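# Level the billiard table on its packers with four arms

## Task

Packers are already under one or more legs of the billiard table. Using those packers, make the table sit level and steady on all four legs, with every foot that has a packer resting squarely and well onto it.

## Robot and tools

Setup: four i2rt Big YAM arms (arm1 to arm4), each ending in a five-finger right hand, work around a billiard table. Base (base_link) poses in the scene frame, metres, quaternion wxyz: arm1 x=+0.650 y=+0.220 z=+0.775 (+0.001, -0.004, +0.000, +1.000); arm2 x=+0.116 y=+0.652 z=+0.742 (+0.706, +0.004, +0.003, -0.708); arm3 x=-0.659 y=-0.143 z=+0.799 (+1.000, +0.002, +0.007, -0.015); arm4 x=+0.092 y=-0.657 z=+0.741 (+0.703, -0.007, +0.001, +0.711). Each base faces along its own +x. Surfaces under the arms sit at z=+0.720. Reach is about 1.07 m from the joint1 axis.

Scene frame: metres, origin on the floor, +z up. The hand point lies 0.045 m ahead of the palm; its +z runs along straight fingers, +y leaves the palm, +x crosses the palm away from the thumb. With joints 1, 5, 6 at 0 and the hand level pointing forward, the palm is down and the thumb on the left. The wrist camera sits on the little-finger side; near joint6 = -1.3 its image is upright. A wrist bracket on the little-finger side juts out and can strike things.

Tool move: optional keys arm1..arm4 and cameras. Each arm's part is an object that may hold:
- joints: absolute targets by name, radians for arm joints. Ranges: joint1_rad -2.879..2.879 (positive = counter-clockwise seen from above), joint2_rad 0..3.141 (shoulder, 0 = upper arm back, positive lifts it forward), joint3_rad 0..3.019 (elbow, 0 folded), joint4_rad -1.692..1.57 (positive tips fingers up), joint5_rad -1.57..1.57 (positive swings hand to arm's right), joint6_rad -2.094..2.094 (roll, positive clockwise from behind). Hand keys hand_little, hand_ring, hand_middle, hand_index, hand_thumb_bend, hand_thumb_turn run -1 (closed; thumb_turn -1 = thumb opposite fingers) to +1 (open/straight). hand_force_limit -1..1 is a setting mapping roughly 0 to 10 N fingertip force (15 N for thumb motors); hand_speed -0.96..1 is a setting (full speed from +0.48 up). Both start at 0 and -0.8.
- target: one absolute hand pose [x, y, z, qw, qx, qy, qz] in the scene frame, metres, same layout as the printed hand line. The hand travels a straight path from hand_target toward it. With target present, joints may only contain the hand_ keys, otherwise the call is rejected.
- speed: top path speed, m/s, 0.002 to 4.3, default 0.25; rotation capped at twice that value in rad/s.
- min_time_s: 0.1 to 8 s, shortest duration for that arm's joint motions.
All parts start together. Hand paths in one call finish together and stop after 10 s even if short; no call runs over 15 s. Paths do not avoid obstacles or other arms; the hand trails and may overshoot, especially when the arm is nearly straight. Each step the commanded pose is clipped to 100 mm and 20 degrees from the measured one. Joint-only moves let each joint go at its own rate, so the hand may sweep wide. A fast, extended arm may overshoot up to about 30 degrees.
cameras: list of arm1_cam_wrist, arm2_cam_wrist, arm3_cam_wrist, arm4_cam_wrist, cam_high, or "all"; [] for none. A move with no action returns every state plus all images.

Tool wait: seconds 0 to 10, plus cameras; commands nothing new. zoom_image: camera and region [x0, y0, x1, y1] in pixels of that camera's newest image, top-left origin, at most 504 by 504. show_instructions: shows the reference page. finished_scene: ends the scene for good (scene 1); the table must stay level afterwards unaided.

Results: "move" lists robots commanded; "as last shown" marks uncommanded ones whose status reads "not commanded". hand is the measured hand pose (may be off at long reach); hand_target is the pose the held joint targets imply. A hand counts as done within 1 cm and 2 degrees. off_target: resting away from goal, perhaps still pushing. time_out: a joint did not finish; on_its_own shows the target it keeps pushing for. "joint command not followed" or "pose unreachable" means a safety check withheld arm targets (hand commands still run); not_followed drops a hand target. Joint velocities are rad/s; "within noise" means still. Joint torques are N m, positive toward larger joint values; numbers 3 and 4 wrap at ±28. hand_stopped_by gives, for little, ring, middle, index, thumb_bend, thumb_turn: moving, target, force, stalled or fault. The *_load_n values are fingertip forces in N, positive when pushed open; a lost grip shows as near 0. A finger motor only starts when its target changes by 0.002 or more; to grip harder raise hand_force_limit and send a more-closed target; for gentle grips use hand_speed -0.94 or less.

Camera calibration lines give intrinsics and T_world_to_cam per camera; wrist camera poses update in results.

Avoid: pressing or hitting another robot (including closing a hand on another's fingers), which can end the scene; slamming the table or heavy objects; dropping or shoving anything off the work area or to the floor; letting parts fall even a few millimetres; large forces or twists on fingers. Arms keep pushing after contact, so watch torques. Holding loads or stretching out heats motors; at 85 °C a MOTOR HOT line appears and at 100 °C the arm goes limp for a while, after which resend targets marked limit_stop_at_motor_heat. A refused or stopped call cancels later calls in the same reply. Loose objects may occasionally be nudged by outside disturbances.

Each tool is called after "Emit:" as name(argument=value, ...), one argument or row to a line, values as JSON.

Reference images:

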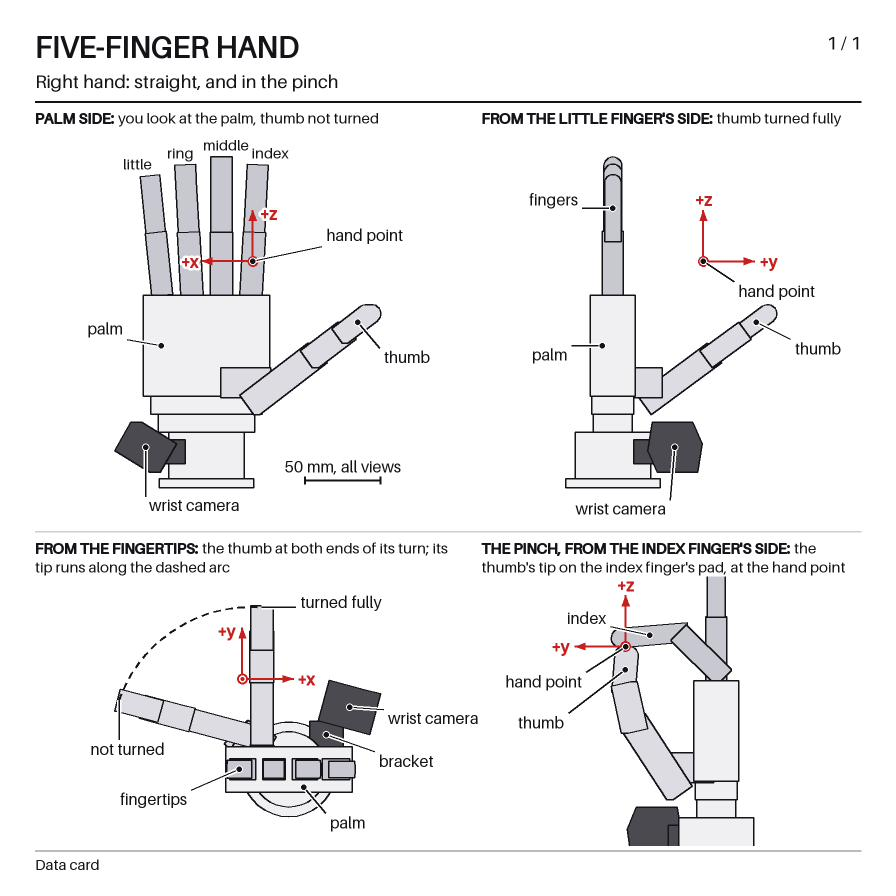

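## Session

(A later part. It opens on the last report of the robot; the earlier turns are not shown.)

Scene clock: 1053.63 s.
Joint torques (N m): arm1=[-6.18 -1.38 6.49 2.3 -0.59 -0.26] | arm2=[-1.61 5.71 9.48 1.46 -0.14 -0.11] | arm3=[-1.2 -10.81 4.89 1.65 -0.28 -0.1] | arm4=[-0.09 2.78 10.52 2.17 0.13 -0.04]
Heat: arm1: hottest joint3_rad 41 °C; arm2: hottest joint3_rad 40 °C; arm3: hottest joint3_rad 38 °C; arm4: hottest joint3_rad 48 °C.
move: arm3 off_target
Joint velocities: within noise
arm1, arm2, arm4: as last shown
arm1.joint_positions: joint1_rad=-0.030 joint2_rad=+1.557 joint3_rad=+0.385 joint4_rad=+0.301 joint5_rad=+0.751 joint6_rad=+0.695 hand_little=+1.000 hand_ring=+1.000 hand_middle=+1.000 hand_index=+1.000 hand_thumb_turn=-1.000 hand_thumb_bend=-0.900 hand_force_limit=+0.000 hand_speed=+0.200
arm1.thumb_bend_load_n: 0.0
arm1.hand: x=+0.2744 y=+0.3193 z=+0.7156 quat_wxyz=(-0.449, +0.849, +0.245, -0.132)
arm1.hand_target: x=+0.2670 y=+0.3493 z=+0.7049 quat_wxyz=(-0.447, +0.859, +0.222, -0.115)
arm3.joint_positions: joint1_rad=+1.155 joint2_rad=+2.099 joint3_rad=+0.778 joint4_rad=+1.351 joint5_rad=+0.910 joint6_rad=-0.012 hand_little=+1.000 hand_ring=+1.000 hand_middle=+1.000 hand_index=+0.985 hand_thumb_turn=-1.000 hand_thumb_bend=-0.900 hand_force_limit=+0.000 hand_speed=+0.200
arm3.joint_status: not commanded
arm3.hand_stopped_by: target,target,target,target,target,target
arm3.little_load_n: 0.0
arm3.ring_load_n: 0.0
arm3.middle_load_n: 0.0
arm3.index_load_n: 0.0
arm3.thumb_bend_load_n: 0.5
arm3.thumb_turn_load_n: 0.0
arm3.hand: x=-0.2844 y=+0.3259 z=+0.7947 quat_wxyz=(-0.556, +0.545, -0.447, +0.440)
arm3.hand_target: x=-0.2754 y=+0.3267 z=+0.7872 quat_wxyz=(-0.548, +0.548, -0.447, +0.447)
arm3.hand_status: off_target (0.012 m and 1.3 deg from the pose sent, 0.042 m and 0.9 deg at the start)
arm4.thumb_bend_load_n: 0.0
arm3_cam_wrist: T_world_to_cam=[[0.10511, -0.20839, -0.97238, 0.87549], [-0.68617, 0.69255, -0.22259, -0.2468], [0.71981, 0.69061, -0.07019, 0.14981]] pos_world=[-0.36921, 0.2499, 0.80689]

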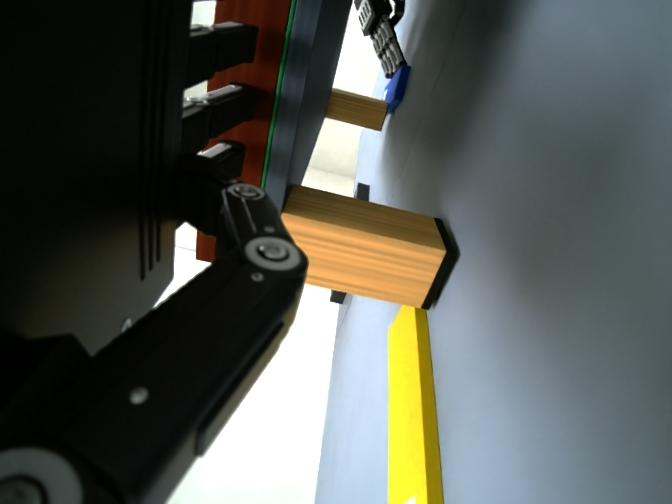

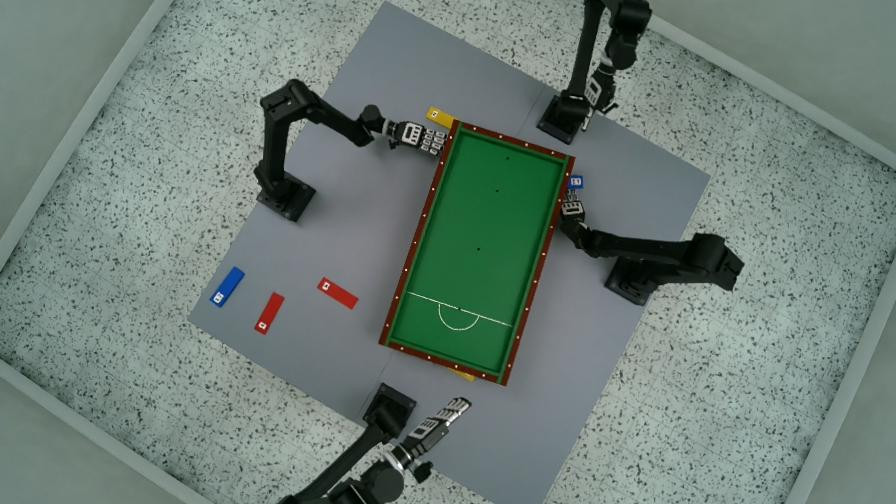

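Emit:
move(
  arm3={"target":[-0.252,0.331,0.785,0.548,-0.548,0.4469,-0.4469],"speed":0.05},
  arm1={"target":[0.260,0.364,0.700,0.4470,-0.8587,-0.2221,0.1156],"speed":0.06},
  cameras=["arm3_cam_wrist","cam_high"],
)

Emit:
zoom_image(
  camera="cam_high",
  region=[550, 150, 630, 260],
)

Emit:
zoom_image(
  camera="arm3_cam_wrist",
  region=[300, 0, 480, 140],
)

Scene clock: 1057.63 s.
Joint torques (N m): arm1=[-8.29 -0.32 7.31 2.4 -0.86 -0.3] | arm2=[-0.91 5.13 9.44 1.17 -0.12 -0.06] | arm3=[-3.49 -10.34 7.61 1.01 -1.08 -0.11] | arm4=[-0.26 3.02 10.45 2.09 0.12 -0.04]
Heat: arm1: hottest joint3_rad 41 °C; arm2: hottest joint3_rad 40 °C; arm3: hottest joint3_rad 38 °C; arm4: hottest joint3_rad 48 °C.
move: arm1 off_target; arm3 off_target
Joint velocities: within noise
arm1.joint_positions: joint1_rad=-0.044 joint2_rad=+1.553 joint3_rad=+0.375 joint4_rad=+0.332 joint5_rad=+0.732 joint6_rad=+0.661 hand_little=+1.000 hand_ring=+1.000 hand_middle=+1.000 hand_index=+1.000 hand_thumb_turn=-1.000 hand_thumb_bend=-0.900 hand_force_limit=+0.000 hand_speed=+0.200
arm1.joint_status: not commanded
arm1.hand_stopped_by: target,target,target,target,target,target
arm1.little_load_n: 0.0
arm1.ring_load_n: -1.5
arm1.middle_load_n: 0.0
arm1.index_load_n: 0.0
arm1.thumb_bend_load_n: 0.0
arm1.thumb_turn_load_n: 0.0
arm1.hand: x=+0.2747 y=+0.3218 z=+0.7168 quat_wxyz=(-0.449, +0.846, +0.252, -0.137)
arm1.hand_target: x=+0.2665 y=+0.3613 z=+0.7045 quat_wxyz=(-0.447, +0.859, +0.221, -0.115)
arm1.hand_status: off_target (0.048 m and 4.5 deg from the pose sent, 0.049 m and 3.4 deg at the start)
arm2, arm4: as last shown
arm2.thumb_turn_load_n: -0.5
arm3.joint_positions: joint1_rad=+1.148 joint2_rad=+2.105 joint3_rad=+0.779 joint4_rad=+1.340 joint5_rad=+0.890 joint6_rad=-0.012 hand_little=+1.000 hand_ring=+1.000 hand_middle=+1.000 hand_index=+0.985 hand_thumb_turn=-1.000 hand_thumb_bend=-0.900 hand_force_limit=+0.000 hand_speed=+0.200
arm3.joint_status: not commanded
arm3.hand_stopped_by: target,target,target,target,target,target
arm3.little_load_n: 0.0
arm3.ring_load_n: 0.0
arm3.middle_load_n: 0.5
arm3.index_load_n: 0.0
arm3.thumb_bend_load_n: 0.0
arm3.thumb_turn_load_n: 0.0
arm3.hand: x=-0.2833 y=+0.3265 z=+0.7894 quat_wxyz=(-0.554, +0.553, -0.442, +0.437)
arm3.hand_target: x=-0.2534 y=+0.3287 z=+0.7860 quat_wxyz=(-0.548, +0.548, -0.447, +0.447)
arm3.hand_status: off_target (0.032 m and 1.5 deg from the pose sent, 0.034 m and 1.3 deg at the start)
arm3_cam_wrist: T_world_to_cam=[[0.10215, -0.22023, -0.97008, 0.87153], [-0.69739, 0.67956, -0.22772, -0.24251], [0.70938, 0.69978, -0.08417, 0.15335]] pos_world=[-0.36694, 0.24943, 0.80314]

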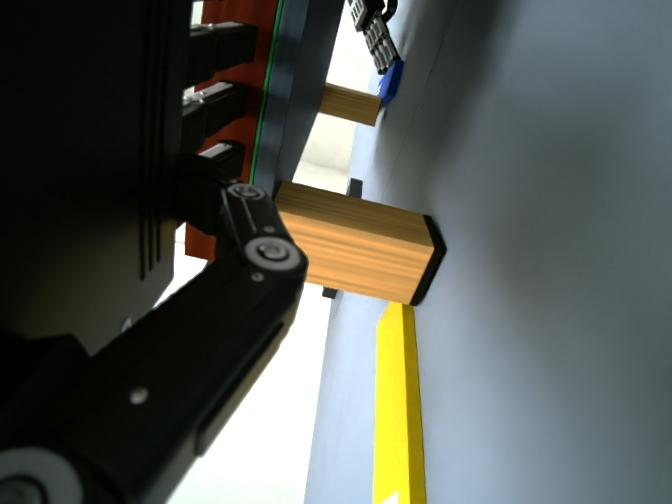

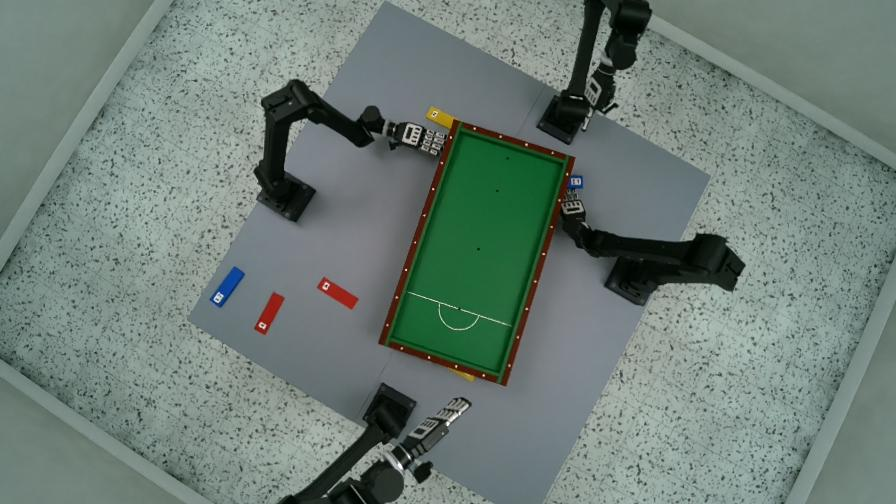

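Scaled by 4.582.

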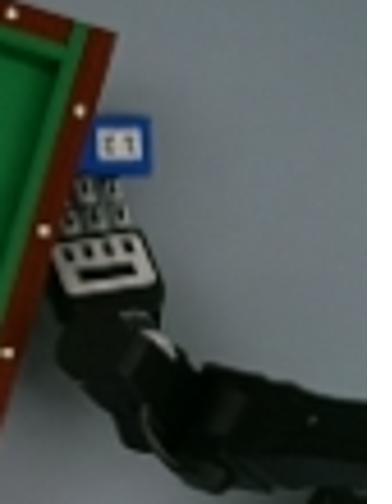

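Scaled by 2.800 from the camera's image (finer frame: 960x720).

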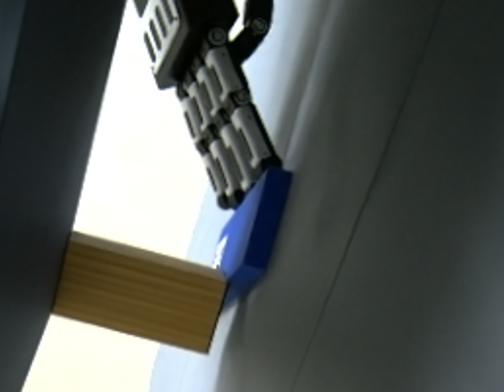

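Emit:
move(
  arm3={"target":[-0.36,0.28,0.80,0.5421,-0.6461,0.4116,-0.3454],"speed":0.15},
  arm1={"target":[0.275,0.332,0.706,0.4470,-0.8587,-0.2221,0.1156],"speed":0.05},
)

Emit:
move(
  arm3={"target":[-0.34,0.215,0.75,0.5421,-0.6461,0.4116,-0.3454],"speed":0.15},
)

Emit:
move(
  arm3={"target":[-0.292,0.237,0.737,0.5421,-0.6461,0.4116,-0.3454],"speed":0.1},
  cameras=["arm3_cam_wrist","cam_high"],
)

Emit:
zoom_image(
  camera="cam_high",
  region=[340, 90, 480, 200],
)

Scene clock: 1071.73 s.
Joint torques (N m): arm1=[-1.14 -3.43 5.35 0.58 0.8 0.01] | arm2=[-0.5 5.36 9.36 1.29 -0.17 -0.07] | arm3=[1.67 -9.11 2.66 1.94 -0.14 0.11] | arm4=[-0.73 2.14 10.59 2.25 0.1 0]
Heat: arm1: hottest joint3_rad 41 °C; arm2: hottest joint3_rad 40 °C; arm3: hottest joint3_rad 39 °C; arm4: hottest joint3_rad 48 °C.
move: arm1 off_target; arm3 done
Joint velocities: within noise
arm1.joint_positions: joint1_rad=-0.030 joint2_rad=+1.554 joint3_rad=+0.378 joint4_rad=+0.302 joint5_rad=+0.754 joint6_rad=+0.724 hand_little=+1.000 hand_ring=+1.000 hand_middle=+1.000 hand_index=+1.000 hand_thumb_turn=-1.000 hand_thumb_bend=-0.900 hand_force_limit=+0.000 hand_speed=+0.200
arm1.joint_status: not commanded
arm1.hand_stopped_by: target,target,target,target,target,target
arm1.little_load_n: 0.0
arm1.ring_load_n: 0.0
arm1.middle_load_n: 0.0
arm1.index_load_n: 0.0
arm1.thumb_bend_load_n: 0.0
arm1.thumb_turn_load_n: 0.0
arm1.hand: x=+0.2759 y=+0.3191 z=+0.7158 quat_wxyz=(-0.448, +0.852, +0.233, -0.137)
arm1.hand_target: x=+0.2760 y=+0.3315 z=+0.7067 quat_wxyz=(-0.447, +0.859, +0.222, -0.116)
arm1.hand_status: off_target (0.016 m and 2.8 deg from the pose sent, 0.015 m and 4.5 deg at the start)
arm2, arm4: as last shown
arm2.index_load_n: -2.0
arm2.thumb_turn_load_n: -1.0
arm3.joint_positions: joint1_rad=+1.163 joint2_rad=+1.824 joint3_rad=+0.513 joint4_rad=+1.114 joint5_rad=+0.698 joint6_rad=+0.115 hand_little=+1.000 hand_ring=+1.000 hand_middle=+1.000 hand_index=+0.985 hand_thumb_turn=-1.000 hand_thumb_bend=-0.900 hand_force_limit=+0.000 hand_speed=+0.200
arm3.joint_status: not commanded
arm3.hand_stopped_by: target,target,target,target,target,target
arm3.little_load_n: 0.0
arm3.ring_load_n: 0.0
arm3.middle_load_n: 0.0
arm3.index_load_n: 0.0
arm3.thumb_bend_load_n: 0.5
arm3.thumb_turn_load_n: 0.0
arm3.hand: x=-0.3544 y=+0.2795 z=+0.8034 quat_wxyz=(-0.544, +0.641, -0.411, +0.352)
arm3.hand_target: x=-0.3601 y=+0.2799 z=+0.8000 quat_wxyz=(-0.542, +0.646, -0.411, +0.345)
arm3.hand_status: done (0.007 m and 0.9 deg from the pose sent, 0.090 m and 15.5 deg at the start)
pictures: none

Scene clock: 1072.93 s.
Joint torques (N m): arm1=[-1.14 -3.43 5.33 0.61 0.78 0.01] | arm2=[-1.2 5.54 9.57 1.37 -0.19 -0.06] | arm3=[0.38 -8.35 0.61 3.41 -0.18 -0.14] | arm4=[-0.73 2.08 10.62 2.17 0.12 -0.04]
Heat: arm1: hottest joint3_rad 41 °C; arm2: hottest joint3_rad 40 °C; arm3: hottest joint3_rad 39 °C; arm4: hottest joint3_rad 48 °C.
move: arm3 done
Joint velocities: within noise
arm1, arm2, arm4: as last shown
arm1.joint_positions: joint1_rad=-0.030 joint2_rad=+1.555 joint3_rad=+0.379 joint4_rad=+0.302 joint5_rad=+0.754 joint6_rad=+0.725 hand_little=+1.000 hand_ring=+1.000 hand_middle=+1.000 hand_index=+1.000 hand_thumb_turn=-1.000 hand_thumb_bend=-0.900 hand_force_limit=+0.000 hand_speed=+0.200
arm1.hand: x=+0.2758 y=+0.3192 z=+0.7157 quat_wxyz=(-0.448, +0.852, +0.232, -0.137)
arm1.hand_target: x=+0.2760 y=+0.3315 z=+0.7066 quat_wxyz=(-0.447, +0.859, +0.222, -0.116)
arm2.index_load_n: -1.5
arm2.thumb_turn_load_n: -0.5
arm3.joint_positions: joint1_rad=+1.024 joint2_rad=+2.012 joint3_rad=+0.411 joint4_rad=+1.401 joint5_rad=+0.550 joint6_rad=+0.106 hand_little=+1.000 hand_ring=+1.000 hand_middle=+1.000 hand_index=+0.985 hand_thumb_turn=-1.000 hand_thumb_bend=-0.900 hand_force_limit=+0.000 hand_speed=+0.200
arm3.joint_status: not commanded
arm3.hand_stopped_by: target,target,target,target,target,target
arm3.little_load_n: 0.0
arm3.ring_load_n: 0.0
arm3.middle_load_n: 0.0
arm3.index_load_n: 0.0
arm3.thumb_bend_load_n: 0.5
arm3.thumb_turn_load_n: 0.0
arm3.hand: x=-0.3409 y=+0.2179 z=+0.7508 quat_wxyz=(-0.542, +0.646, -0.415, +0.341)
arm3.hand_target: x=-0.3400 y=+0.2150 z=+0.7500 quat_wxyz=(-0.542, +0.646, -0.412, +0.345)
arm3.hand_status: done (0.003 m and 0.7 deg from the pose sent, 0.085 m and 0.9 deg at the start)
pictures: none

Scene clock: 1074.00 s.
Joint torques (N m): arm1=[-1.26 -3.49 5.33 0.58 0.78 0.01] | arm2=[-1.49 5.19 9.36 1.22 -0.13 -0.06] | arm3=[-0.09 -9.23 2.35 1.88 -0.21 -0.16] | arm4=[0.38 1.85 10.55 2.15 0.1 0.02]
Heat: arm1: hottest joint3_rad 41 °C; arm2: hottest joint3_rad 40 °C; arm3: hottest joint3_rad 39 °C; arm4: hottest joint3_rad 48 °C.
move: arm3 off_target
Joint velocities: within noise
arm1, arm2, arm4: as last shown
arm2.thumb_turn_load_n: -1.0
arm3.joint_positions: joint1_rad=+0.947 joint2_rad=+2.059 joint3_rad=+0.528 joint4_rad=+1.369 joint5_rad=+0.470 joint6_rad=+0.089 hand_little=+1.000 hand_ring=+1.000 hand_middle=+1.000 hand_index=+0.985 hand_thumb_turn=-1.000 hand_thumb_bend=-0.900 hand_force_limit=+0.000 hand_speed=+0.200
arm3.joint_status: not commanded
arm3.hand_stopped_by: target,target,target,target,target,target
arm3.little_load_n: 0.0
arm3.ring_load_n: 0.0
arm3.middle_load_n: 0.0
arm3.index_load_n: 0.0
arm3.thumb_bend_load_n: 0.0
arm3.thumb_turn_load_n: 0.0
arm3.hand: x=-0.2951 y=+0.2398 z=+0.7474 quat_wxyz=(-0.553, +0.637, -0.414, +0.341)
arm3.hand_target: x=-0.2922 y=+0.2369 z=+0.7372 quat_wxyz=(-0.542, +0.646, -0.412, +0.345)
arm3.hand_status: off_target (0.011 m and 1.7 deg from the pose sent, 0.054 m and 0.7 deg at the start)
arm3_cam_wrist: T_world_to_cam=[[0.00513, -0.24205, -0.97025, 0.78965], [-0.85131, 0.50799, -0.13123, -0.27781], [0.52464, 0.82666, -0.20346, 0.22306]] pos_world=[-0.35757, 0.14787, 0.77509]

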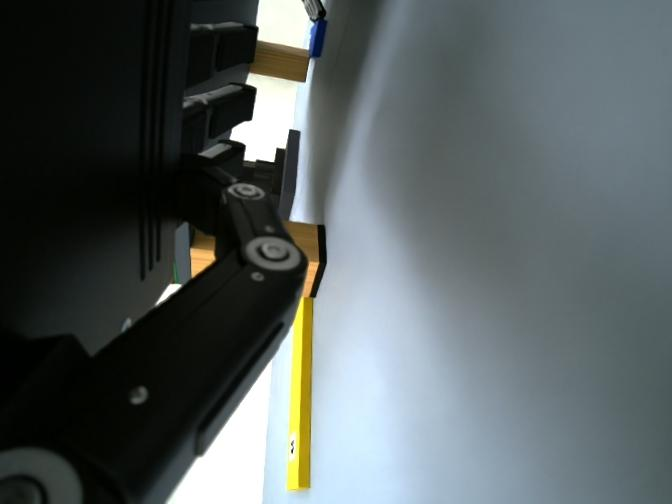

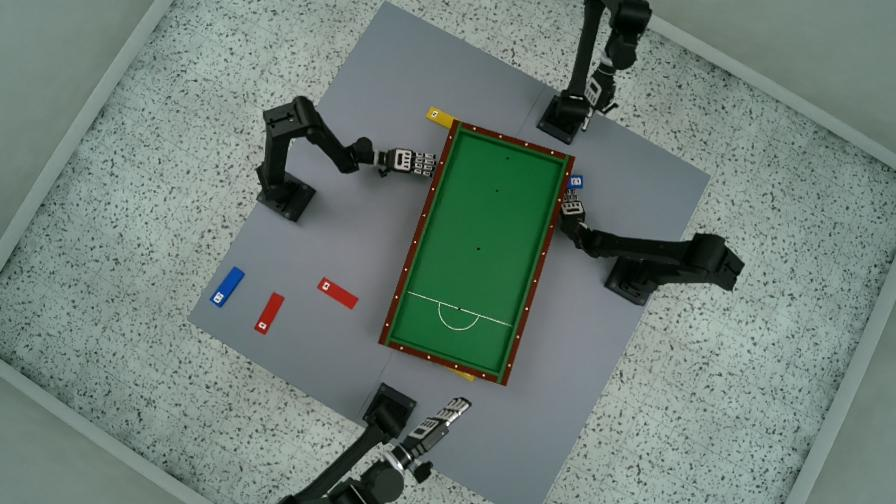

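Scaled by 3.600.

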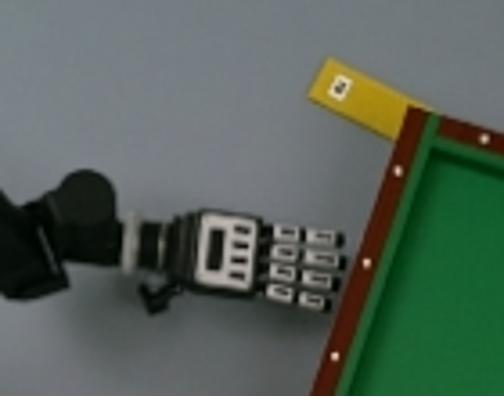

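Emit:
move(
  arm3={"target":[-0.235,0.263,0.732,0.5421,-0.6461,0.4116,-0.3454],"speed":0.08},
)

Emit:
move(
  arm3={"target":[-0.182,0.288,0.732,0.5421,-0.6461,0.4116,-0.3454],"speed":0.08},
  cameras=["arm3_cam_wrist","cam_high"],
)

Emit:
zoom_image(
  camera="cam_high",
  region=[340, 90, 480, 200],
)

Scene clock: 1079.53 s.
Joint torques (N m): arm1=[-1.2 -3.49 5.33 0.58 0.79 0] | arm2=[-0.91 5.54 9.47 1.28 -0.11 -0.1] | arm3=[-0.03 -10.29 3.64 2 -0.27 -0.14] | arm4=[0.15 2.49 10.58 2.19 0.12 -0.04]
Heat: arm1: hottest joint3_rad 41 °C; arm2: hottest joint3_rad 40 °C; arm3: hottest joint3_rad 39 °C; arm4: hottest joint3_rad 48 °C.
move: arm3 off_target
Joint velocities: within noise
arm1, arm4: as last shown
arm1.index_load_n: -0.5
arm1.thumb_bend_load_n: 0.5
arm2.joint_positions: joint1_rad=+0.329 joint2_rad=+0.337 joint3_rad=+1.086 joint4_rad=-1.690 joint5_rad=-0.005 joint6_rad=+1.175 hand_little=-1.000 hand_ring=-1.000 hand_middle=+1.000 hand_index=-0.751 hand_thumb_turn=-1.000 hand_thumb_bend=-0.900 hand_force_limit=+0.000 hand_speed=+0.200
arm2.joint_status: not commanded
arm2.hand_stopped_by: target,target,fault,target,target,target
arm2.little_load_n: 0.5
arm2.ring_load_n: 0.0
arm2.middle_load_n: 0.0
arm2.index_load_n: -1.5
arm2.thumb_bend_load_n: 0.0
arm2.thumb_turn_load_n: -1.0
arm2.hand: x=+0.2217 y=+0.5482 z=+1.1076 quat_wxyz=(-0.211, -0.392, -0.868, +0.220)
arm2.hand_target: x=+0.2208 y=+0.5491 z=+1.1191 quat_wxyz=(-0.214, -0.391, -0.866, +0.226)
arm2.hand_status: not commanded
arm3.joint_positions: joint1_rad=+0.876 joint2_rad=+2.092 joint3_rad=+0.680 joint4_rad=+1.254 joint5_rad=+0.400 joint6_rad=+0.075 hand_little=+1.000 hand_ring=+1.000 hand_middle=+1.000 hand_index=+0.985 hand_thumb_turn=-1.000 hand_thumb_bend=-0.900 hand_force_limit=+0.000 hand_speed=+0.200
arm3.joint_status: not commanded
arm3.hand_stopped_by: target,target,target,target,target,target
arm3.little_load_n: 0.0
arm3.ring_load_n: 0.0
arm3.middle_load_n: 0.0
arm3.index_load_n: 0.0
arm3.thumb_bend_load_n: 0.5
arm3.thumb_turn_load_n: 0.0
arm3.hand: x=-0.2396 y=+0.2653 z=+0.7433 quat_wxyz=(-0.553, +0.638, -0.413, +0.341)
arm3.hand_target: x=-0.2353 y=+0.2628 z=+0.7322 quat_wxyz=(-0.542, +0.646, -0.412, +0.345)
arm3.hand_status: off_target (0.012 m and 1.6 deg from the pose sent, 0.066 m and 1.7 deg at the start)
pictures: none

Scene clock: 1080.80 s.
Joint torques (N m): arm1=[-1.2 -3.49 5.31 0.58 0.79 0.01] | arm2=[-0.38 5.13 9.5 1.4 -0.13 -0.11] | arm3=[0.09 -11.34 4.89 2.1 -0.23 -0.13] | arm4=[-0.44 1.55 10.67 2.17 0.15 -0.06]
Heat: arm1: hottest joint3_rad 41 °C; arm2: hottest joint3_rad 40 °C; arm3: hottest joint3_rad 39 °C; arm4: hottest joint3_rad 48 °C.
move: arm3 off_target
Joint velocities: within noise
arm1, arm2, arm4: as last shown
arm1.middle_load_n: 0.5
arm1.index_load_n: 0.0
arm1.thumb_bend_load_n: 0.0
arm2.little_load_n: 0.0
arm3.joint_positions: joint1_rad=+0.827 joint2_rad=+2.126 joint3_rad=+0.830 joint4_rad=+1.139 joint5_rad=+0.351 joint6_rad=+0.065 hand_little=+1.000 hand_ring=+1.000 hand_middle=+1.000 hand_index=+0.985 hand_thumb_turn=-1.000 hand_thumb_bend=-0.900 hand_force_limit=+0.000 hand_speed=+0.200
arm3.joint_status: not commanded
arm3.hand_stopped_by: target,target,target,target,target,target
arm3.little_load_n: 0.0
arm3.ring_load_n: 0.0
arm3.middle_load_n: 0.0
arm3.index_load_n: -0.5
arm3.thumb_bend_load_n: 0.0
arm3.thumb_turn_load_n: 0.0
arm3.hand: x=-0.1882 y=+0.2899 z=+0.7433 quat_wxyz=(-0.552, +0.639, -0.413, +0.341)
arm3.hand_target: x=-0.1823 y=+0.2877 z=+0.7322 quat_wxyz=(-0.542, +0.646, -0.412, +0.345)
arm3.hand_status: off_target (0.013 m and 1.5 deg from the pose sent, 0.063 m and 1.6 deg at the start)
arm4.index_load_n: -0.5
arm3_cam_wrist: T_world_to_cam=[[0.00452, -0.2463, -0.96918, 0.7976], [-0.85207, 0.50634, -0.13266, -0.21132], [0.52341, 0.82641, -0.20758, 0.12764]] pos_world=[-0.25048, 0.19797, 0.77148]

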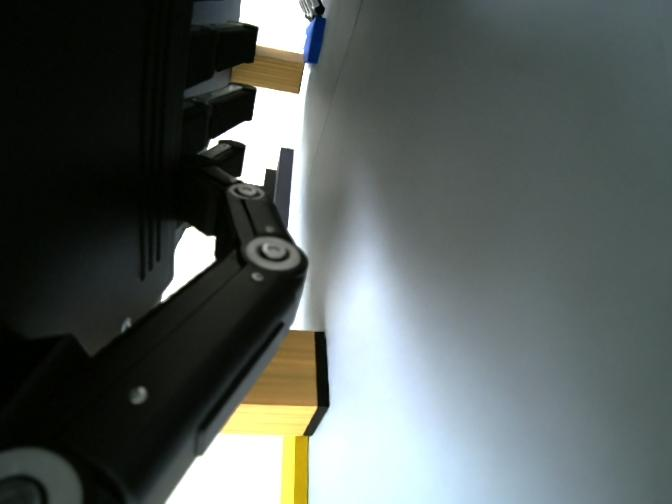

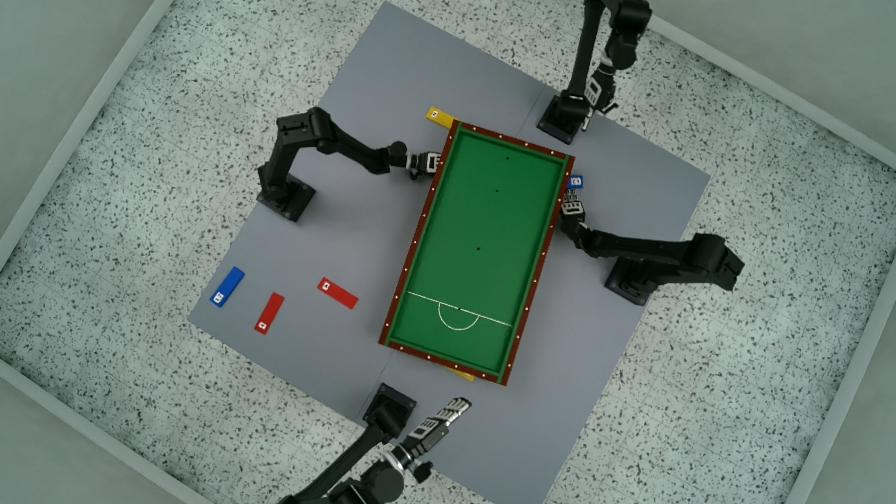

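Scaled by 3.600.

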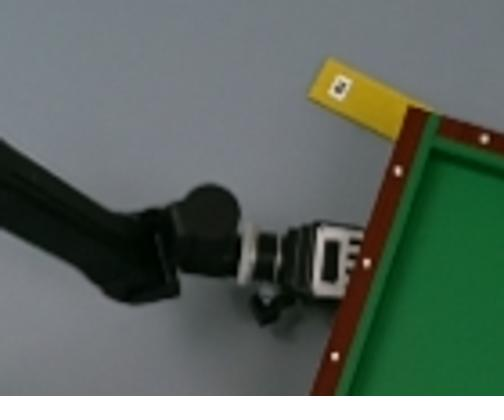

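Emit:
move(
  arm3={"target":[-0.182,0.288,0.79,0.5421,-0.6461,0.4116,-0.3454],"speed":0.05},
  cameras=["arm3_cam_wrist","cam_high"],
)

Emit:
zoom_image(
  camera="cam_high",
  region=[340, 90, 480, 200],
)

Scene clock: 1084.67 s.
Joint torques (N m): arm1=[-1.2 -3.49 5.33 0.59 0.78 0.01] | arm2=[-1.08 5.48 9.35 1.21 -0.18 -0.05] | arm3=[0.26 -15.91 4.78 3.07 -0.03 -0.18] | arm4=[-0.32 2.2 10.66 2.1 0.11 -0.04]
Heat: arm1: hottest joint3_rad 41 °C; arm2: hottest joint3_rad 40 °C; arm3: hottest joint3_rad 39 °C; arm4: hottest joint3_rad 48 °C.
move: arm3 off_target
Joint velocities: within noise
arm1, arm2: as last shown
arm1.middle_load_n: 0.0
arm3.joint_positions: joint1_rad=+0.827 joint2_rad=+2.026 joint3_rad=+0.811 joint4_rad=+0.976 joint5_rad=+0.349 joint6_rad=+0.066 hand_little=+1.000 hand_ring=+1.000 hand_middle=+1.000 hand_index=+0.985 hand_thumb_turn=-1.000 hand_thumb_bend=-0.900 hand_force_limit=+0.000 hand_speed=+0.200
arm3.joint_status: not commanded
arm3.hand_stopped_by: target,target,target,target,target,target
arm3.little_load_n: 0.0
arm3.ring_load_n: 0.0
arm3.middle_load_n: 0.0
arm3.index_load_n: 0.0
arm3.thumb_bend_load_n: 0.0
arm3.thumb_turn_load_n: 0.0
arm3.hand: x=-0.1948 y=+0.2835 z=+0.7569 quat_wxyz=(-0.522, +0.665, -0.418, +0.334)
arm3.hand_target: x=-0.1823 y=+0.2877 z=+0.7895 quat_wxyz=(-0.542, +0.646, -0.412, +0.346)
arm3.hand_status: off_target (0.036 m and 3.5 deg from the pose sent, 0.047 m and 1.5 deg at the start)
arm4.joint_positions: joint1_rad=-0.387 joint2_rad=+0.621 joint3_rad=+1.372 joint4_rad=-1.283 joint5_rad=+0.075 joint6_rad=-1.403 hand_little=+1.000 hand_ring=+1.000 hand_middle=+1.000 hand_index=+1.000 hand_thumb_turn=+1.000 hand_thumb_bend=+1.000 hand_force_limit=+0.000 hand_speed=-0.800
arm4.joint_status: not commanded
arm4.hand_stopped_by: target,target,target,target,target,target
arm4.little_load_n: 0.0
arm4.ring_load_n: 0.0
arm4.middle_load_n: -0.5
arm4.index_load_n: 0.0
arm4.thumb_bend_load_n: 0.0
arm4.thumb_turn_load_n: 0.0
arm4.hand: x=+0.2392 y=-0.4541 z=+1.2384 quat_wxyz=(-0.281, +0.764, +0.414, +0.407)
arm4.hand_target: x=+0.2386 y=-0.4553 z=+1.2474 quat_wxyz=(-0.287, +0.760, +0.412, +0.413)
arm4.hand_status: not commanded
arm3_cam_wrist: T_world_to_cam=[[-0.0501, -0.30143, -0.95217, 0.80141], [-0.86066, 0.49671, -0.11196, -0.22662], [0.5067, 0.81389, -0.28431, 0.19753]] pos_world=[-0.25499, 0.19337, 0.79387]

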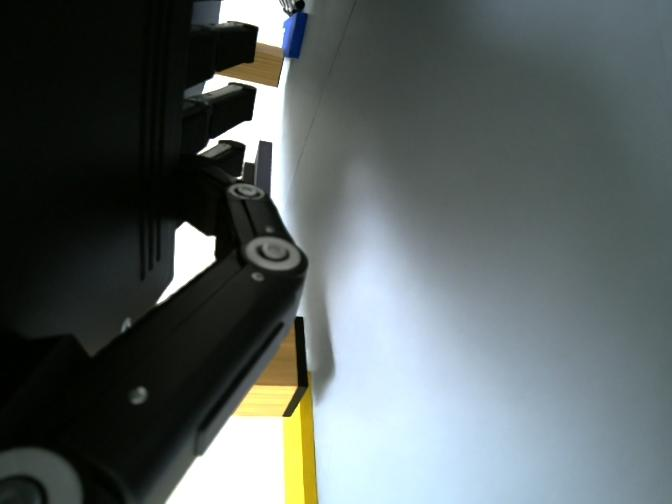

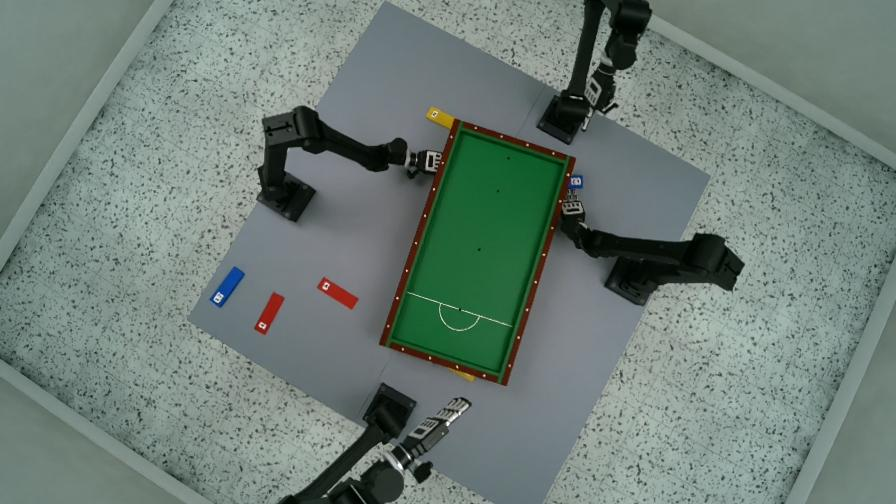

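Scaled by 3.600.

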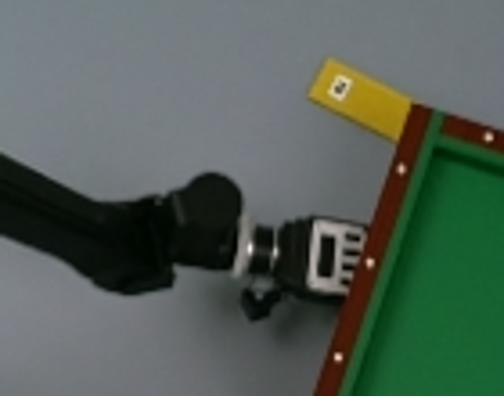

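Emit:
move(
  arm3={"target":[-0.182,0.288,0.825,0.5421,-0.6461,0.4116,-0.3454],"speed":0.05},
  cameras=["arm3_cam_wrist","cam_high"],
)

Emit:
zoom_image(
  camera="cam_high",
  region=[340, 90, 480, 200],
)

Emit:
zoom_image(
  camera="cam_high",
  region=[550, 150, 630, 260],
)

Scene clock: 1088.70 s.
Joint torques (N m): arm1=[-1.14 -3.49 5.34 0.58 0.78 0.01] | arm2=[0.09 5.54 9.33 1.26 -0.11 -0.09] | arm3=[0.09 -17.73 6.34 3.82 0.3 -0.23] | arm4=[-0.56 2.73 10.5 2.04 0.09 -0.02]
Heat: arm1: hottest joint3_rad 41 °C; arm2: hottest joint3_rad 40 °C; arm3: hottest joint3_rad 39 °C; arm4: hottest joint3_rad 48 °C.
move: arm3 off_target
Joint velocities: within noise
arm1, arm2, arm4: as last shown
arm1.middle_load_n: 0.5
arm1.thumb_turn_load_n: 0.5
arm3.joint_positions: joint1_rad=+0.827 joint2_rad=+1.957 joint3_rad=+0.786 joint4_rad=+0.865 joint5_rad=+0.344 joint6_rad=+0.075 hand_little=+1.000 hand_ring=+1.000 hand_middle=+1.000 hand_index=+0.985 hand_thumb_turn=-1.000 hand_thumb_bend=-0.900 hand_force_limit=+0.000 hand_speed=+0.200
arm3.joint_status: not commanded
arm3.hand_stopped_by: target,target,target,target,target,target
arm3.little_load_n: 0.0
arm3.ring_load_n: 0.0
arm3.middle_load_n: 0.0
arm3.index_load_n: 0.0
arm3.thumb_bend_load_n: 0.0
arm3.thumb_turn_load_n: 0.0
arm3.hand: x=-0.2060 y=+0.2741 z=+0.7622 quat_wxyz=(-0.499, +0.684, -0.423, +0.324)
arm3.hand_target: x=-0.1835 y=+0.2864 z=+0.8241 quat_wxyz=(-0.542, +0.646, -0.412, +0.346)
arm3.hand_status: off_target (0.069 m and 7.2 deg from the pose sent, 0.069 m and 3.5 deg at the start)
arm4.ring_load_n: 0.5
arm4.middle_load_n: 0.0
arm3_cam_wrist: T_world_to_cam=[[-0.09761, -0.33834, -0.93595, 0.791], [-0.8673, 0.49016, -0.08674, -0.24969], [0.48811, 0.80329, -0.34129, 0.25476]] pos_world=[-0.26371, 0.18537, 0.80562]

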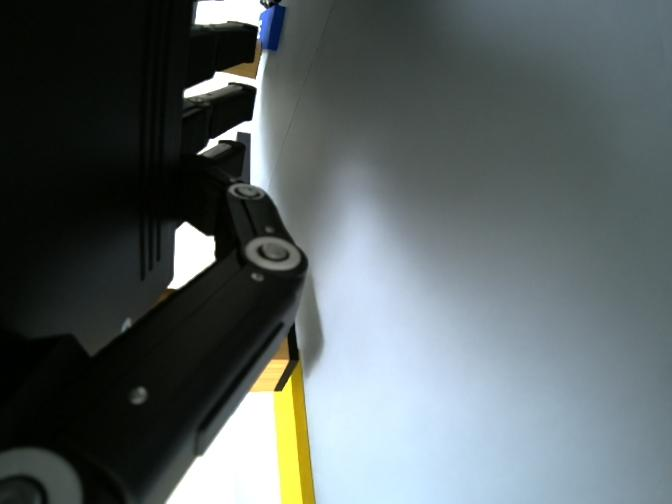

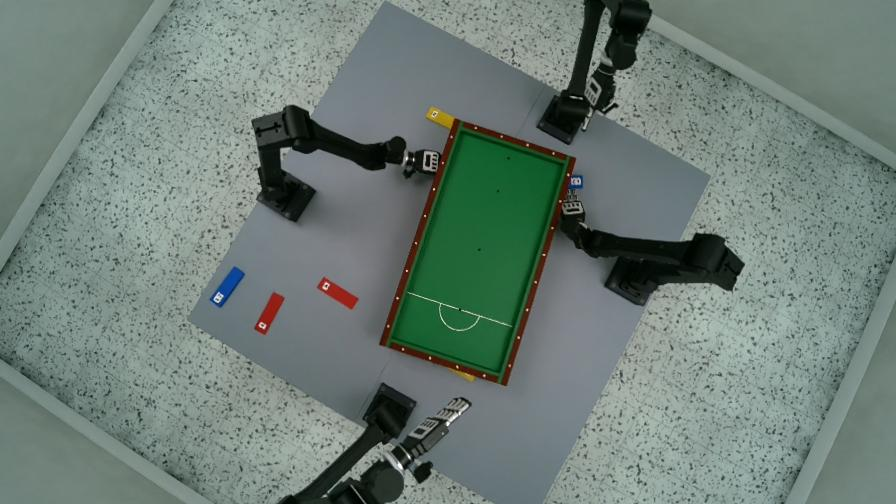

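Scaled by 3.600.

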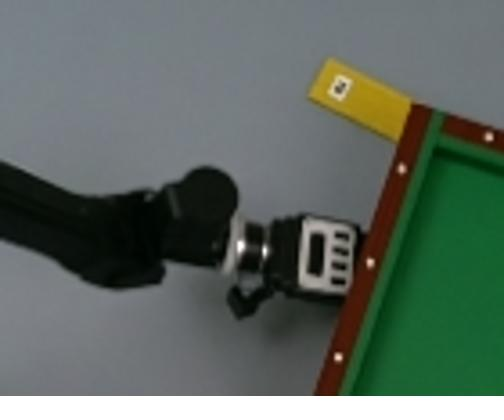

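Scaled by 4.582.

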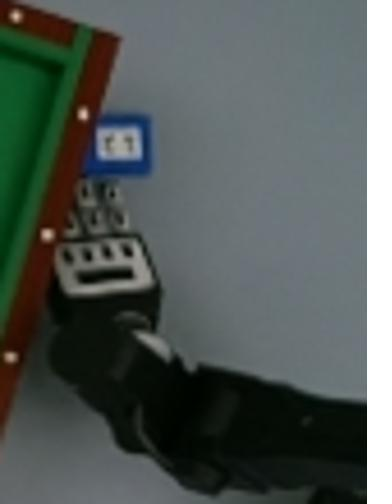

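Emit:
move(
  arm3={"target":[-0.165,0.296,0.855,0.5421,-0.6461,0.4116,-0.3454],"speed":0.05},
)

Emit:
move(
  arm1={"target":[0.263,0.357,0.702,0.4470,-0.8587,-0.2221,0.1156],"speed":0.05},
  cameras=["arm3_cam_wrist","cam_high"],
)

Emit:
zoom_image(
  camera="cam_high",
  region=[550, 150, 630, 260],
)

Emit:
zoom_image(
  camera="cam_high",
  region=[340, 90, 480, 200],
)

Scene clock: 1092.93 s.
Joint torques (N m): arm1=[-1.2 -3.49 5.33 0.59 0.79 0] | arm2=[-0.91 4.78 9.28 1.37 -0.11 -0.06] | arm3=[-0.62 -18.14 9.48 4.29 0.33 -0.31] | arm4=[-0.32 2.49 10.7 1.99 0.12 0.01]
Heat: arm1: hottest joint3_rad 40 °C; arm2: hottest joint3_rad 40 °C; arm3: hottest joint3_rad 39 °C; arm4: hottest joint3_rad 48 °C.
move: arm3 off_target
Joint velocities: within noise
arm1, arm2, arm4: as last shown
arm1.little_load_n: -0.5
arm1.middle_load_n: 0.0
arm1.thumb_turn_load_n: 0.0
arm3.joint_positions: joint1_rad=+0.827 joint2_rad=+1.914 joint3_rad=+0.786 joint4_rad=+0.767 joint5_rad=+0.335 joint6_rad=+0.081 hand_little=+1.000 hand_ring=+1.000 hand_middle=+1.000 hand_index=+0.985 hand_thumb_turn=-1.000 hand_thumb_bend=-0.900 hand_force_limit=+0.000 hand_speed=+0.200
arm3.joint_status: not commanded
arm3.hand_stopped_by: target,target,target,target,target,target
arm3.little_load_n: 0.0
arm3.ring_load_n: 0.0
arm3.middle_load_n: 0.0
arm3.index_load_n: 0.0
arm3.thumb_bend_load_n: 0.0
arm3.thumb_turn_load_n: 0.0
arm3.hand: x=-0.2121 y=+0.2707 z=+0.7644 quat_wxyz=(-0.479, +0.700, -0.426, +0.314)
arm3.hand_target: x=-0.1722 y=+0.2899 z=+0.8510 quat_wxyz=(-0.541, +0.646, -0.413, +0.347)
arm3.hand_status: off_target (0.105 m and 10.3 deg from the pose sent, 0.104 m and 7.2 deg at the start; pose on its path clipped on 18 of 37 steps)
arm4.ring_load_n: 0.0
pictures: none

Scene clock: 1094.20 s.
Joint torques (N m): arm1=[-7 -1.26 6.74 2.22 -0.54 -0.26] | arm2=[-1.26 4.72 9.33 1.33 -0.16 -0.13] | arm3=[-0.56 -18.49 9.52 4.14 0.33 -0.32] | arm4=[-0.44 2.49 10.74 2.09 0.16 0.04]
Heat: arm1: hottest joint3_rad 40 °C; arm2: hottest joint3_rad 40 °C; arm3: hottest joint3_rad 39 °C; arm4: hottest joint3_rad 48 °C.
move: arm1 off_target
Joint velocities: within noise
arm1.joint_positions: joint1_rad=-0.040 joint2_rad=+1.555 joint3_rad=+0.379 joint4_rad=+0.317 joint5_rad=+0.737 joint6_rad=+0.679 hand_little=+1.000 hand_ring=+1.000 hand_middle=+1.000 hand_index=+1.000 hand_thumb_turn=-1.000 hand_thumb_bend=-0.900 hand_force_limit=+0.000 hand_speed=+0.200
arm1.joint_status: not commanded
arm1.hand_stopped_by: target,target,target,target,target,target
arm1.little_load_n: 0.0
arm1.ring_load_n: 0.0
arm1.middle_load_n: 0.0
arm1.index_load_n: 0.0
arm1.thumb_bend_load_n: 0.5
arm1.thumb_turn_load_n: 0.0
arm1.hand: x=+0.2749 y=+0.3205 z=+0.7157 quat_wxyz=(-0.447, +0.849, +0.248, -0.135)
arm1.hand_target: x=+0.2678 y=+0.3550 z=+0.7053 quat_wxyz=(-0.447, +0.859, +0.222, -0.115)
arm1.hand_status: off_target (0.041 m and 3.9 deg from the pose sent, 0.042 m and 2.8 deg at the start)
arm2, arm3, arm4: as last shown
arm3.joint_positions: joint1_rad=+0.827 joint2_rad=+1.914 joint3_rad=+0.786 joint4_rad=+0.767 joint5_rad=+0.335 joint6_rad=+0.082 hand_little=+1.000 hand_ring=+1.000 hand_middle=+1.000 hand_index=+0.985 hand_thumb_turn=-1.000 hand_thumb_bend=-0.900 hand_force_limit=+0.000 hand_speed=+0.200
arm3.hand: x=-0.2121 y=+0.2708 z=+0.7644 quat_wxyz=(-0.479, +0.700, -0.426, +0.314)
arm3.hand_target: x=-0.1723 y=+0.2900 z=+0.8509 quat_wxyz=(-0.541, +0.646, -0.412, +0.346)
arm3_cam_wrist: T_world_to_cam=[[-0.13554, -0.3689, -0.91953, 0.77902], [-0.87412, 0.48144, -0.06429, -0.2695], [0.46642, 0.79507, -0.38771, 0.29427]] pos_world=[-0.26724, 0.18316, 0.8131]

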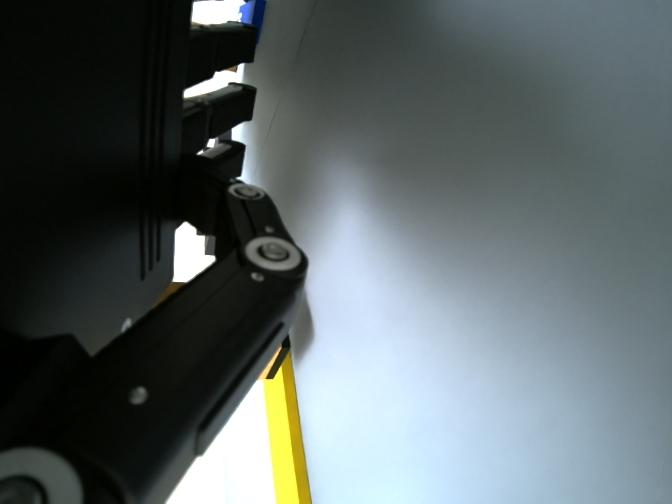

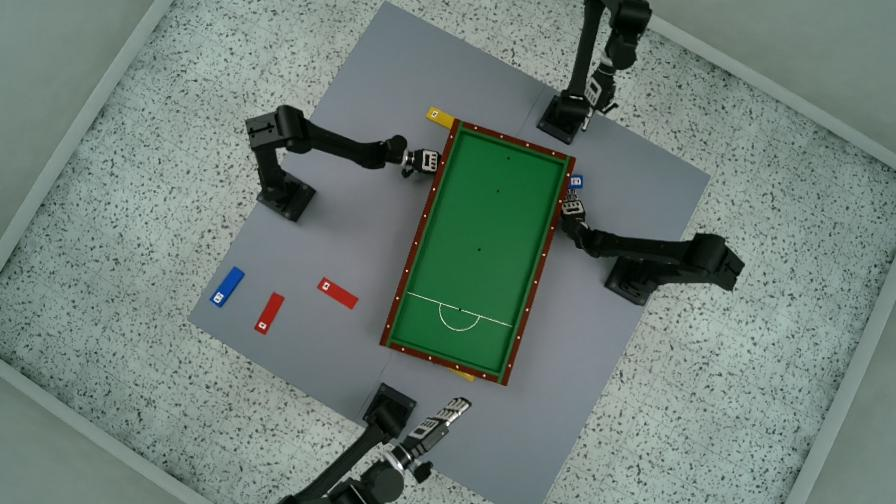

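Scaled by 4.582.

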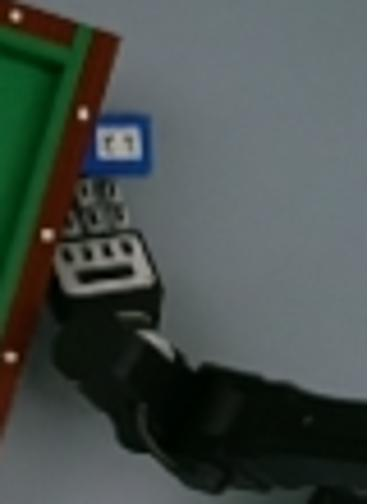

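Scaled by 3.600.

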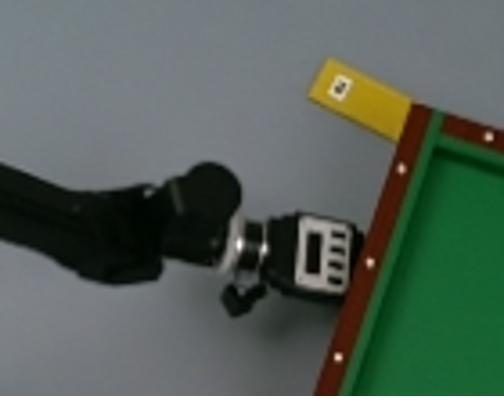

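Emit:
move(
  cameras=["cam_high","arm1_cam_wrist","arm3_cam_wrist"],
)

Scene clock: 1109.23 s.
Joint torques (N m): arm1=[-7 -1.2 6.74 2.24 -0.54 -0.29] | arm2=[-0.85 5.6 9.36 1.35 -0.09 -0.06] | arm3=[-1.08 -18.73 9.44 4.23 0.33 -0.31] | arm4=[-0.5 1.96 10.62 2.21 0.1 0.01]
Heat: arm1: hottest joint3_rad 40 °C; arm2: hottest joint3_rad 40 °C; arm3: hottest joint3_rad 40 °C; arm4: hottest joint3_rad 48 °C.
Joint velocities: within noise
arm1.joint_positions: joint1_rad=-0.040 joint2_rad=+1.555 joint3_rad=+0.379 joint4_rad=+0.317 joint5_rad=+0.737 joint6_rad=+0.679 hand_little=+1.000 hand_ring=+1.000 hand_middle=+1.000 hand_index=+1.000 hand_thumb_turn=-1.000 hand_thumb_bend=-0.900 hand_force_limit=+0.000 hand_speed=+0.200
arm1.joint_status: not commanded
arm1.hand_stopped_by: target,target,target,target,target,target
arm1.little_load_n: 0.0
arm1.ring_load_n: 0.0
arm1.middle_load_n: 0.0
arm1.index_load_n: 0.0
arm1.thumb_bend_load_n: 0.0
arm1.thumb_turn_load_n: 0.0
arm1.hand: x=+0.2749 y=+0.3205 z=+0.7157 quat_wxyz=(-0.447, +0.849, +0.248, -0.135) (m; scene frame)
arm1.hand_target: x=+0.2678 y=+0.3550 z=+0.7053 quat_wxyz=(-0.447, +0.859, +0.221, -0.115) (m; scene frame)
arm1.hand_status: off_target (0.041 m and 3.9 deg from the pose sent, 0.042 m and 2.8 deg at the start)
arm2.joint_positions: joint1_rad=+0.329 joint2_rad=+0.337 joint3_rad=+1.086 joint4_rad=-1.690 joint5_rad=-0.005 joint6_rad=+1.175 hand_little=-1.000 hand_ring=-1.000 hand_middle=+1.000 hand_index=-0.751 hand_thumb_turn=-1.000 hand_thumb_bend=-0.900 hand_force_limit=+0.000 hand_speed=+0.200
arm2.joint_status: not commanded
arm2.hand_stopped_by: target,target,fault,target,target,target
arm2.little_load_n: 0.0
arm2.ring_load_n: 0.0
arm2.middle_load_n: 0.0
arm2.index_load_n: -1.5
arm2.thumb_bend_load_n: 0.0
arm2.thumb_turn_load_n: -1.0
arm2.hand: x=+0.2217 y=+0.5482 z=+1.1076 quat_wxyz=(-0.211, -0.392, -0.868, +0.220) (m; scene frame)
arm2.hand_target: x=+0.2208 y=+0.5491 z=+1.1191 quat_wxyz=(-0.214, -0.391, -0.866, +0.226) (m; scene frame)
arm2.hand_status: not commanded
arm3.joint_positions: joint1_rad=+0.827 joint2_rad=+1.914 joint3_rad=+0.786 joint4_rad=+0.767 joint5_rad=+0.335 joint6_rad=+0.082 hand_little=+1.000 hand_ring=+1.000 hand_middle=+1.000 hand_index=+0.985 hand_thumb_turn=-1.000 hand_thumb_bend=-0.900 hand_force_limit=+0.000 hand_speed=+0.200
arm3.joint_status: not commanded
arm3.hand_stopped_by: target,target,target,target,target,target
arm3.little_load_n: 0.0
arm3.ring_load_n: 0.0
arm3.middle_load_n: 0.0
arm3.index_load_n: 0.0
arm3.thumb_bend_load_n: 0.0
arm3.thumb_turn_load_n: 0.0
arm3.hand: x=-0.2121 y=+0.2708 z=+0.7644 quat_wxyz=(-0.479, +0.700, -0.426, +0.314) (m; scene frame)
arm3.hand_target: x=-0.1723 y=+0.2900 z=+0.8509 quat_wxyz=(-0.541, +0.646, -0.412, +0.346) (m; scene frame)
arm3.hand_status: not commanded
arm4.joint_positions: joint1_rad=-0.387 joint2_rad=+0.621 joint3_rad=+1.372 joint4_rad=-1.283 joint5_rad=+0.075 joint6_rad=-1.403 hand_little=+1.000 hand_ring=+1.000 hand_middle=+1.000 hand_index=+1.000 hand_thumb_turn=+1.000 hand_thumb_bend=+1.000 hand_force_limit=+0.000 hand_speed=-0.800
arm4.joint_status: not commanded
arm4.hand_stopped_by: target,target,target,target,target,target
arm4.little_load_n: 0.0
arm4.ring_load_n: 0.0
arm4.middle_load_n: 0.0
arm4.index_load_n: 0.0
arm4.thumb_bend_load_n: 0.0
arm4.thumb_turn_load_n: 0.0
arm4.hand: x=+0.2392 y=-0.4541 z=+1.2384 quat_wxyz=(-0.281, +0.764, +0.414, +0.407) (m; scene frame)
arm4.hand_target: x=+0.2386 y=-0.4553 z=+1.2474 quat_wxyz=(-0.287, +0.760, +0.412, +0.413) (m; scene frame)
arm4.hand_status: not commanded
pictures: arm1_cam_wrist, arm3_cam_wrist, cam_high
camera_calibration:
arm1_cam_wrist: T_world_to_cam=[[0.48822, -0.30519, -0.81762, 0.55104], [-0.39025, -0.91432, 0.10826, 0.32141], [-0.7806, 0.26623, -0.56549, 0.64536]] pos_world=[0.36017, 0.29023, 0.78069]
arm3_cam_wrist: T_world_to_cam=[[-0.13554, -0.3689, -0.91953, 0.77902], [-0.87412, 0.48144, -0.06429, -0.2695], [0.46642, 0.79507, -0.38771, 0.29427]] pos_world=[-0.26724, 0.18316, 0.8131]

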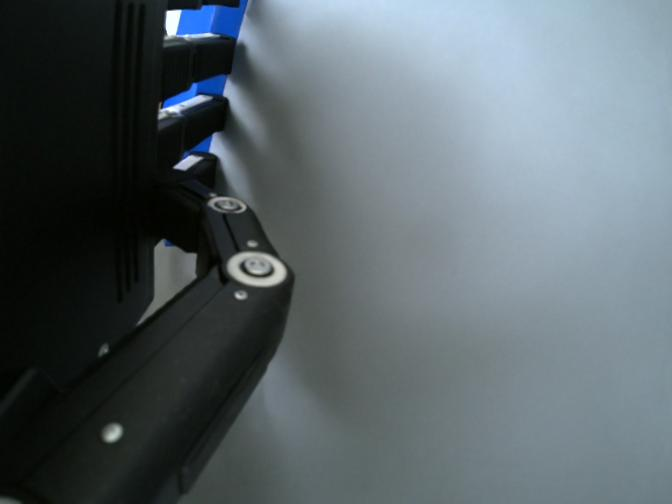

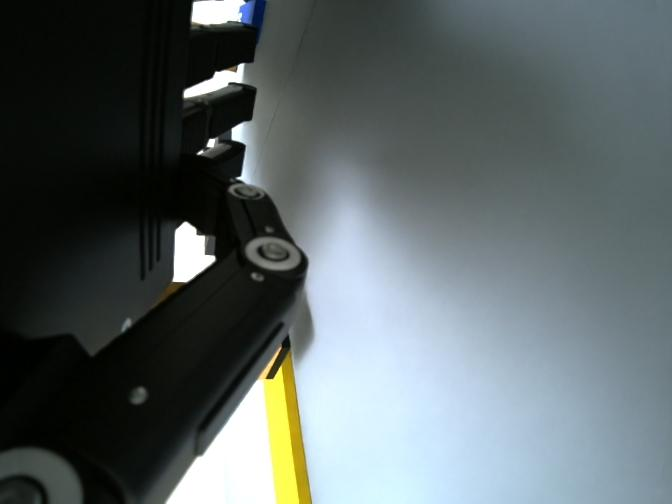

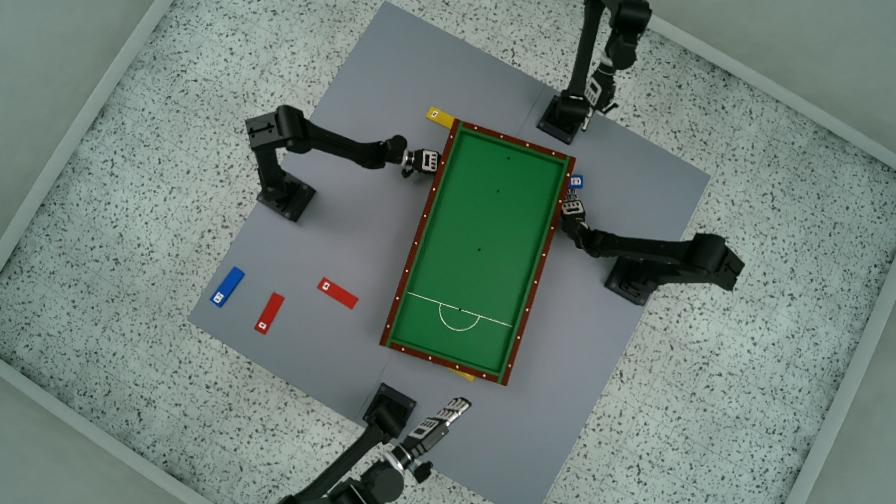

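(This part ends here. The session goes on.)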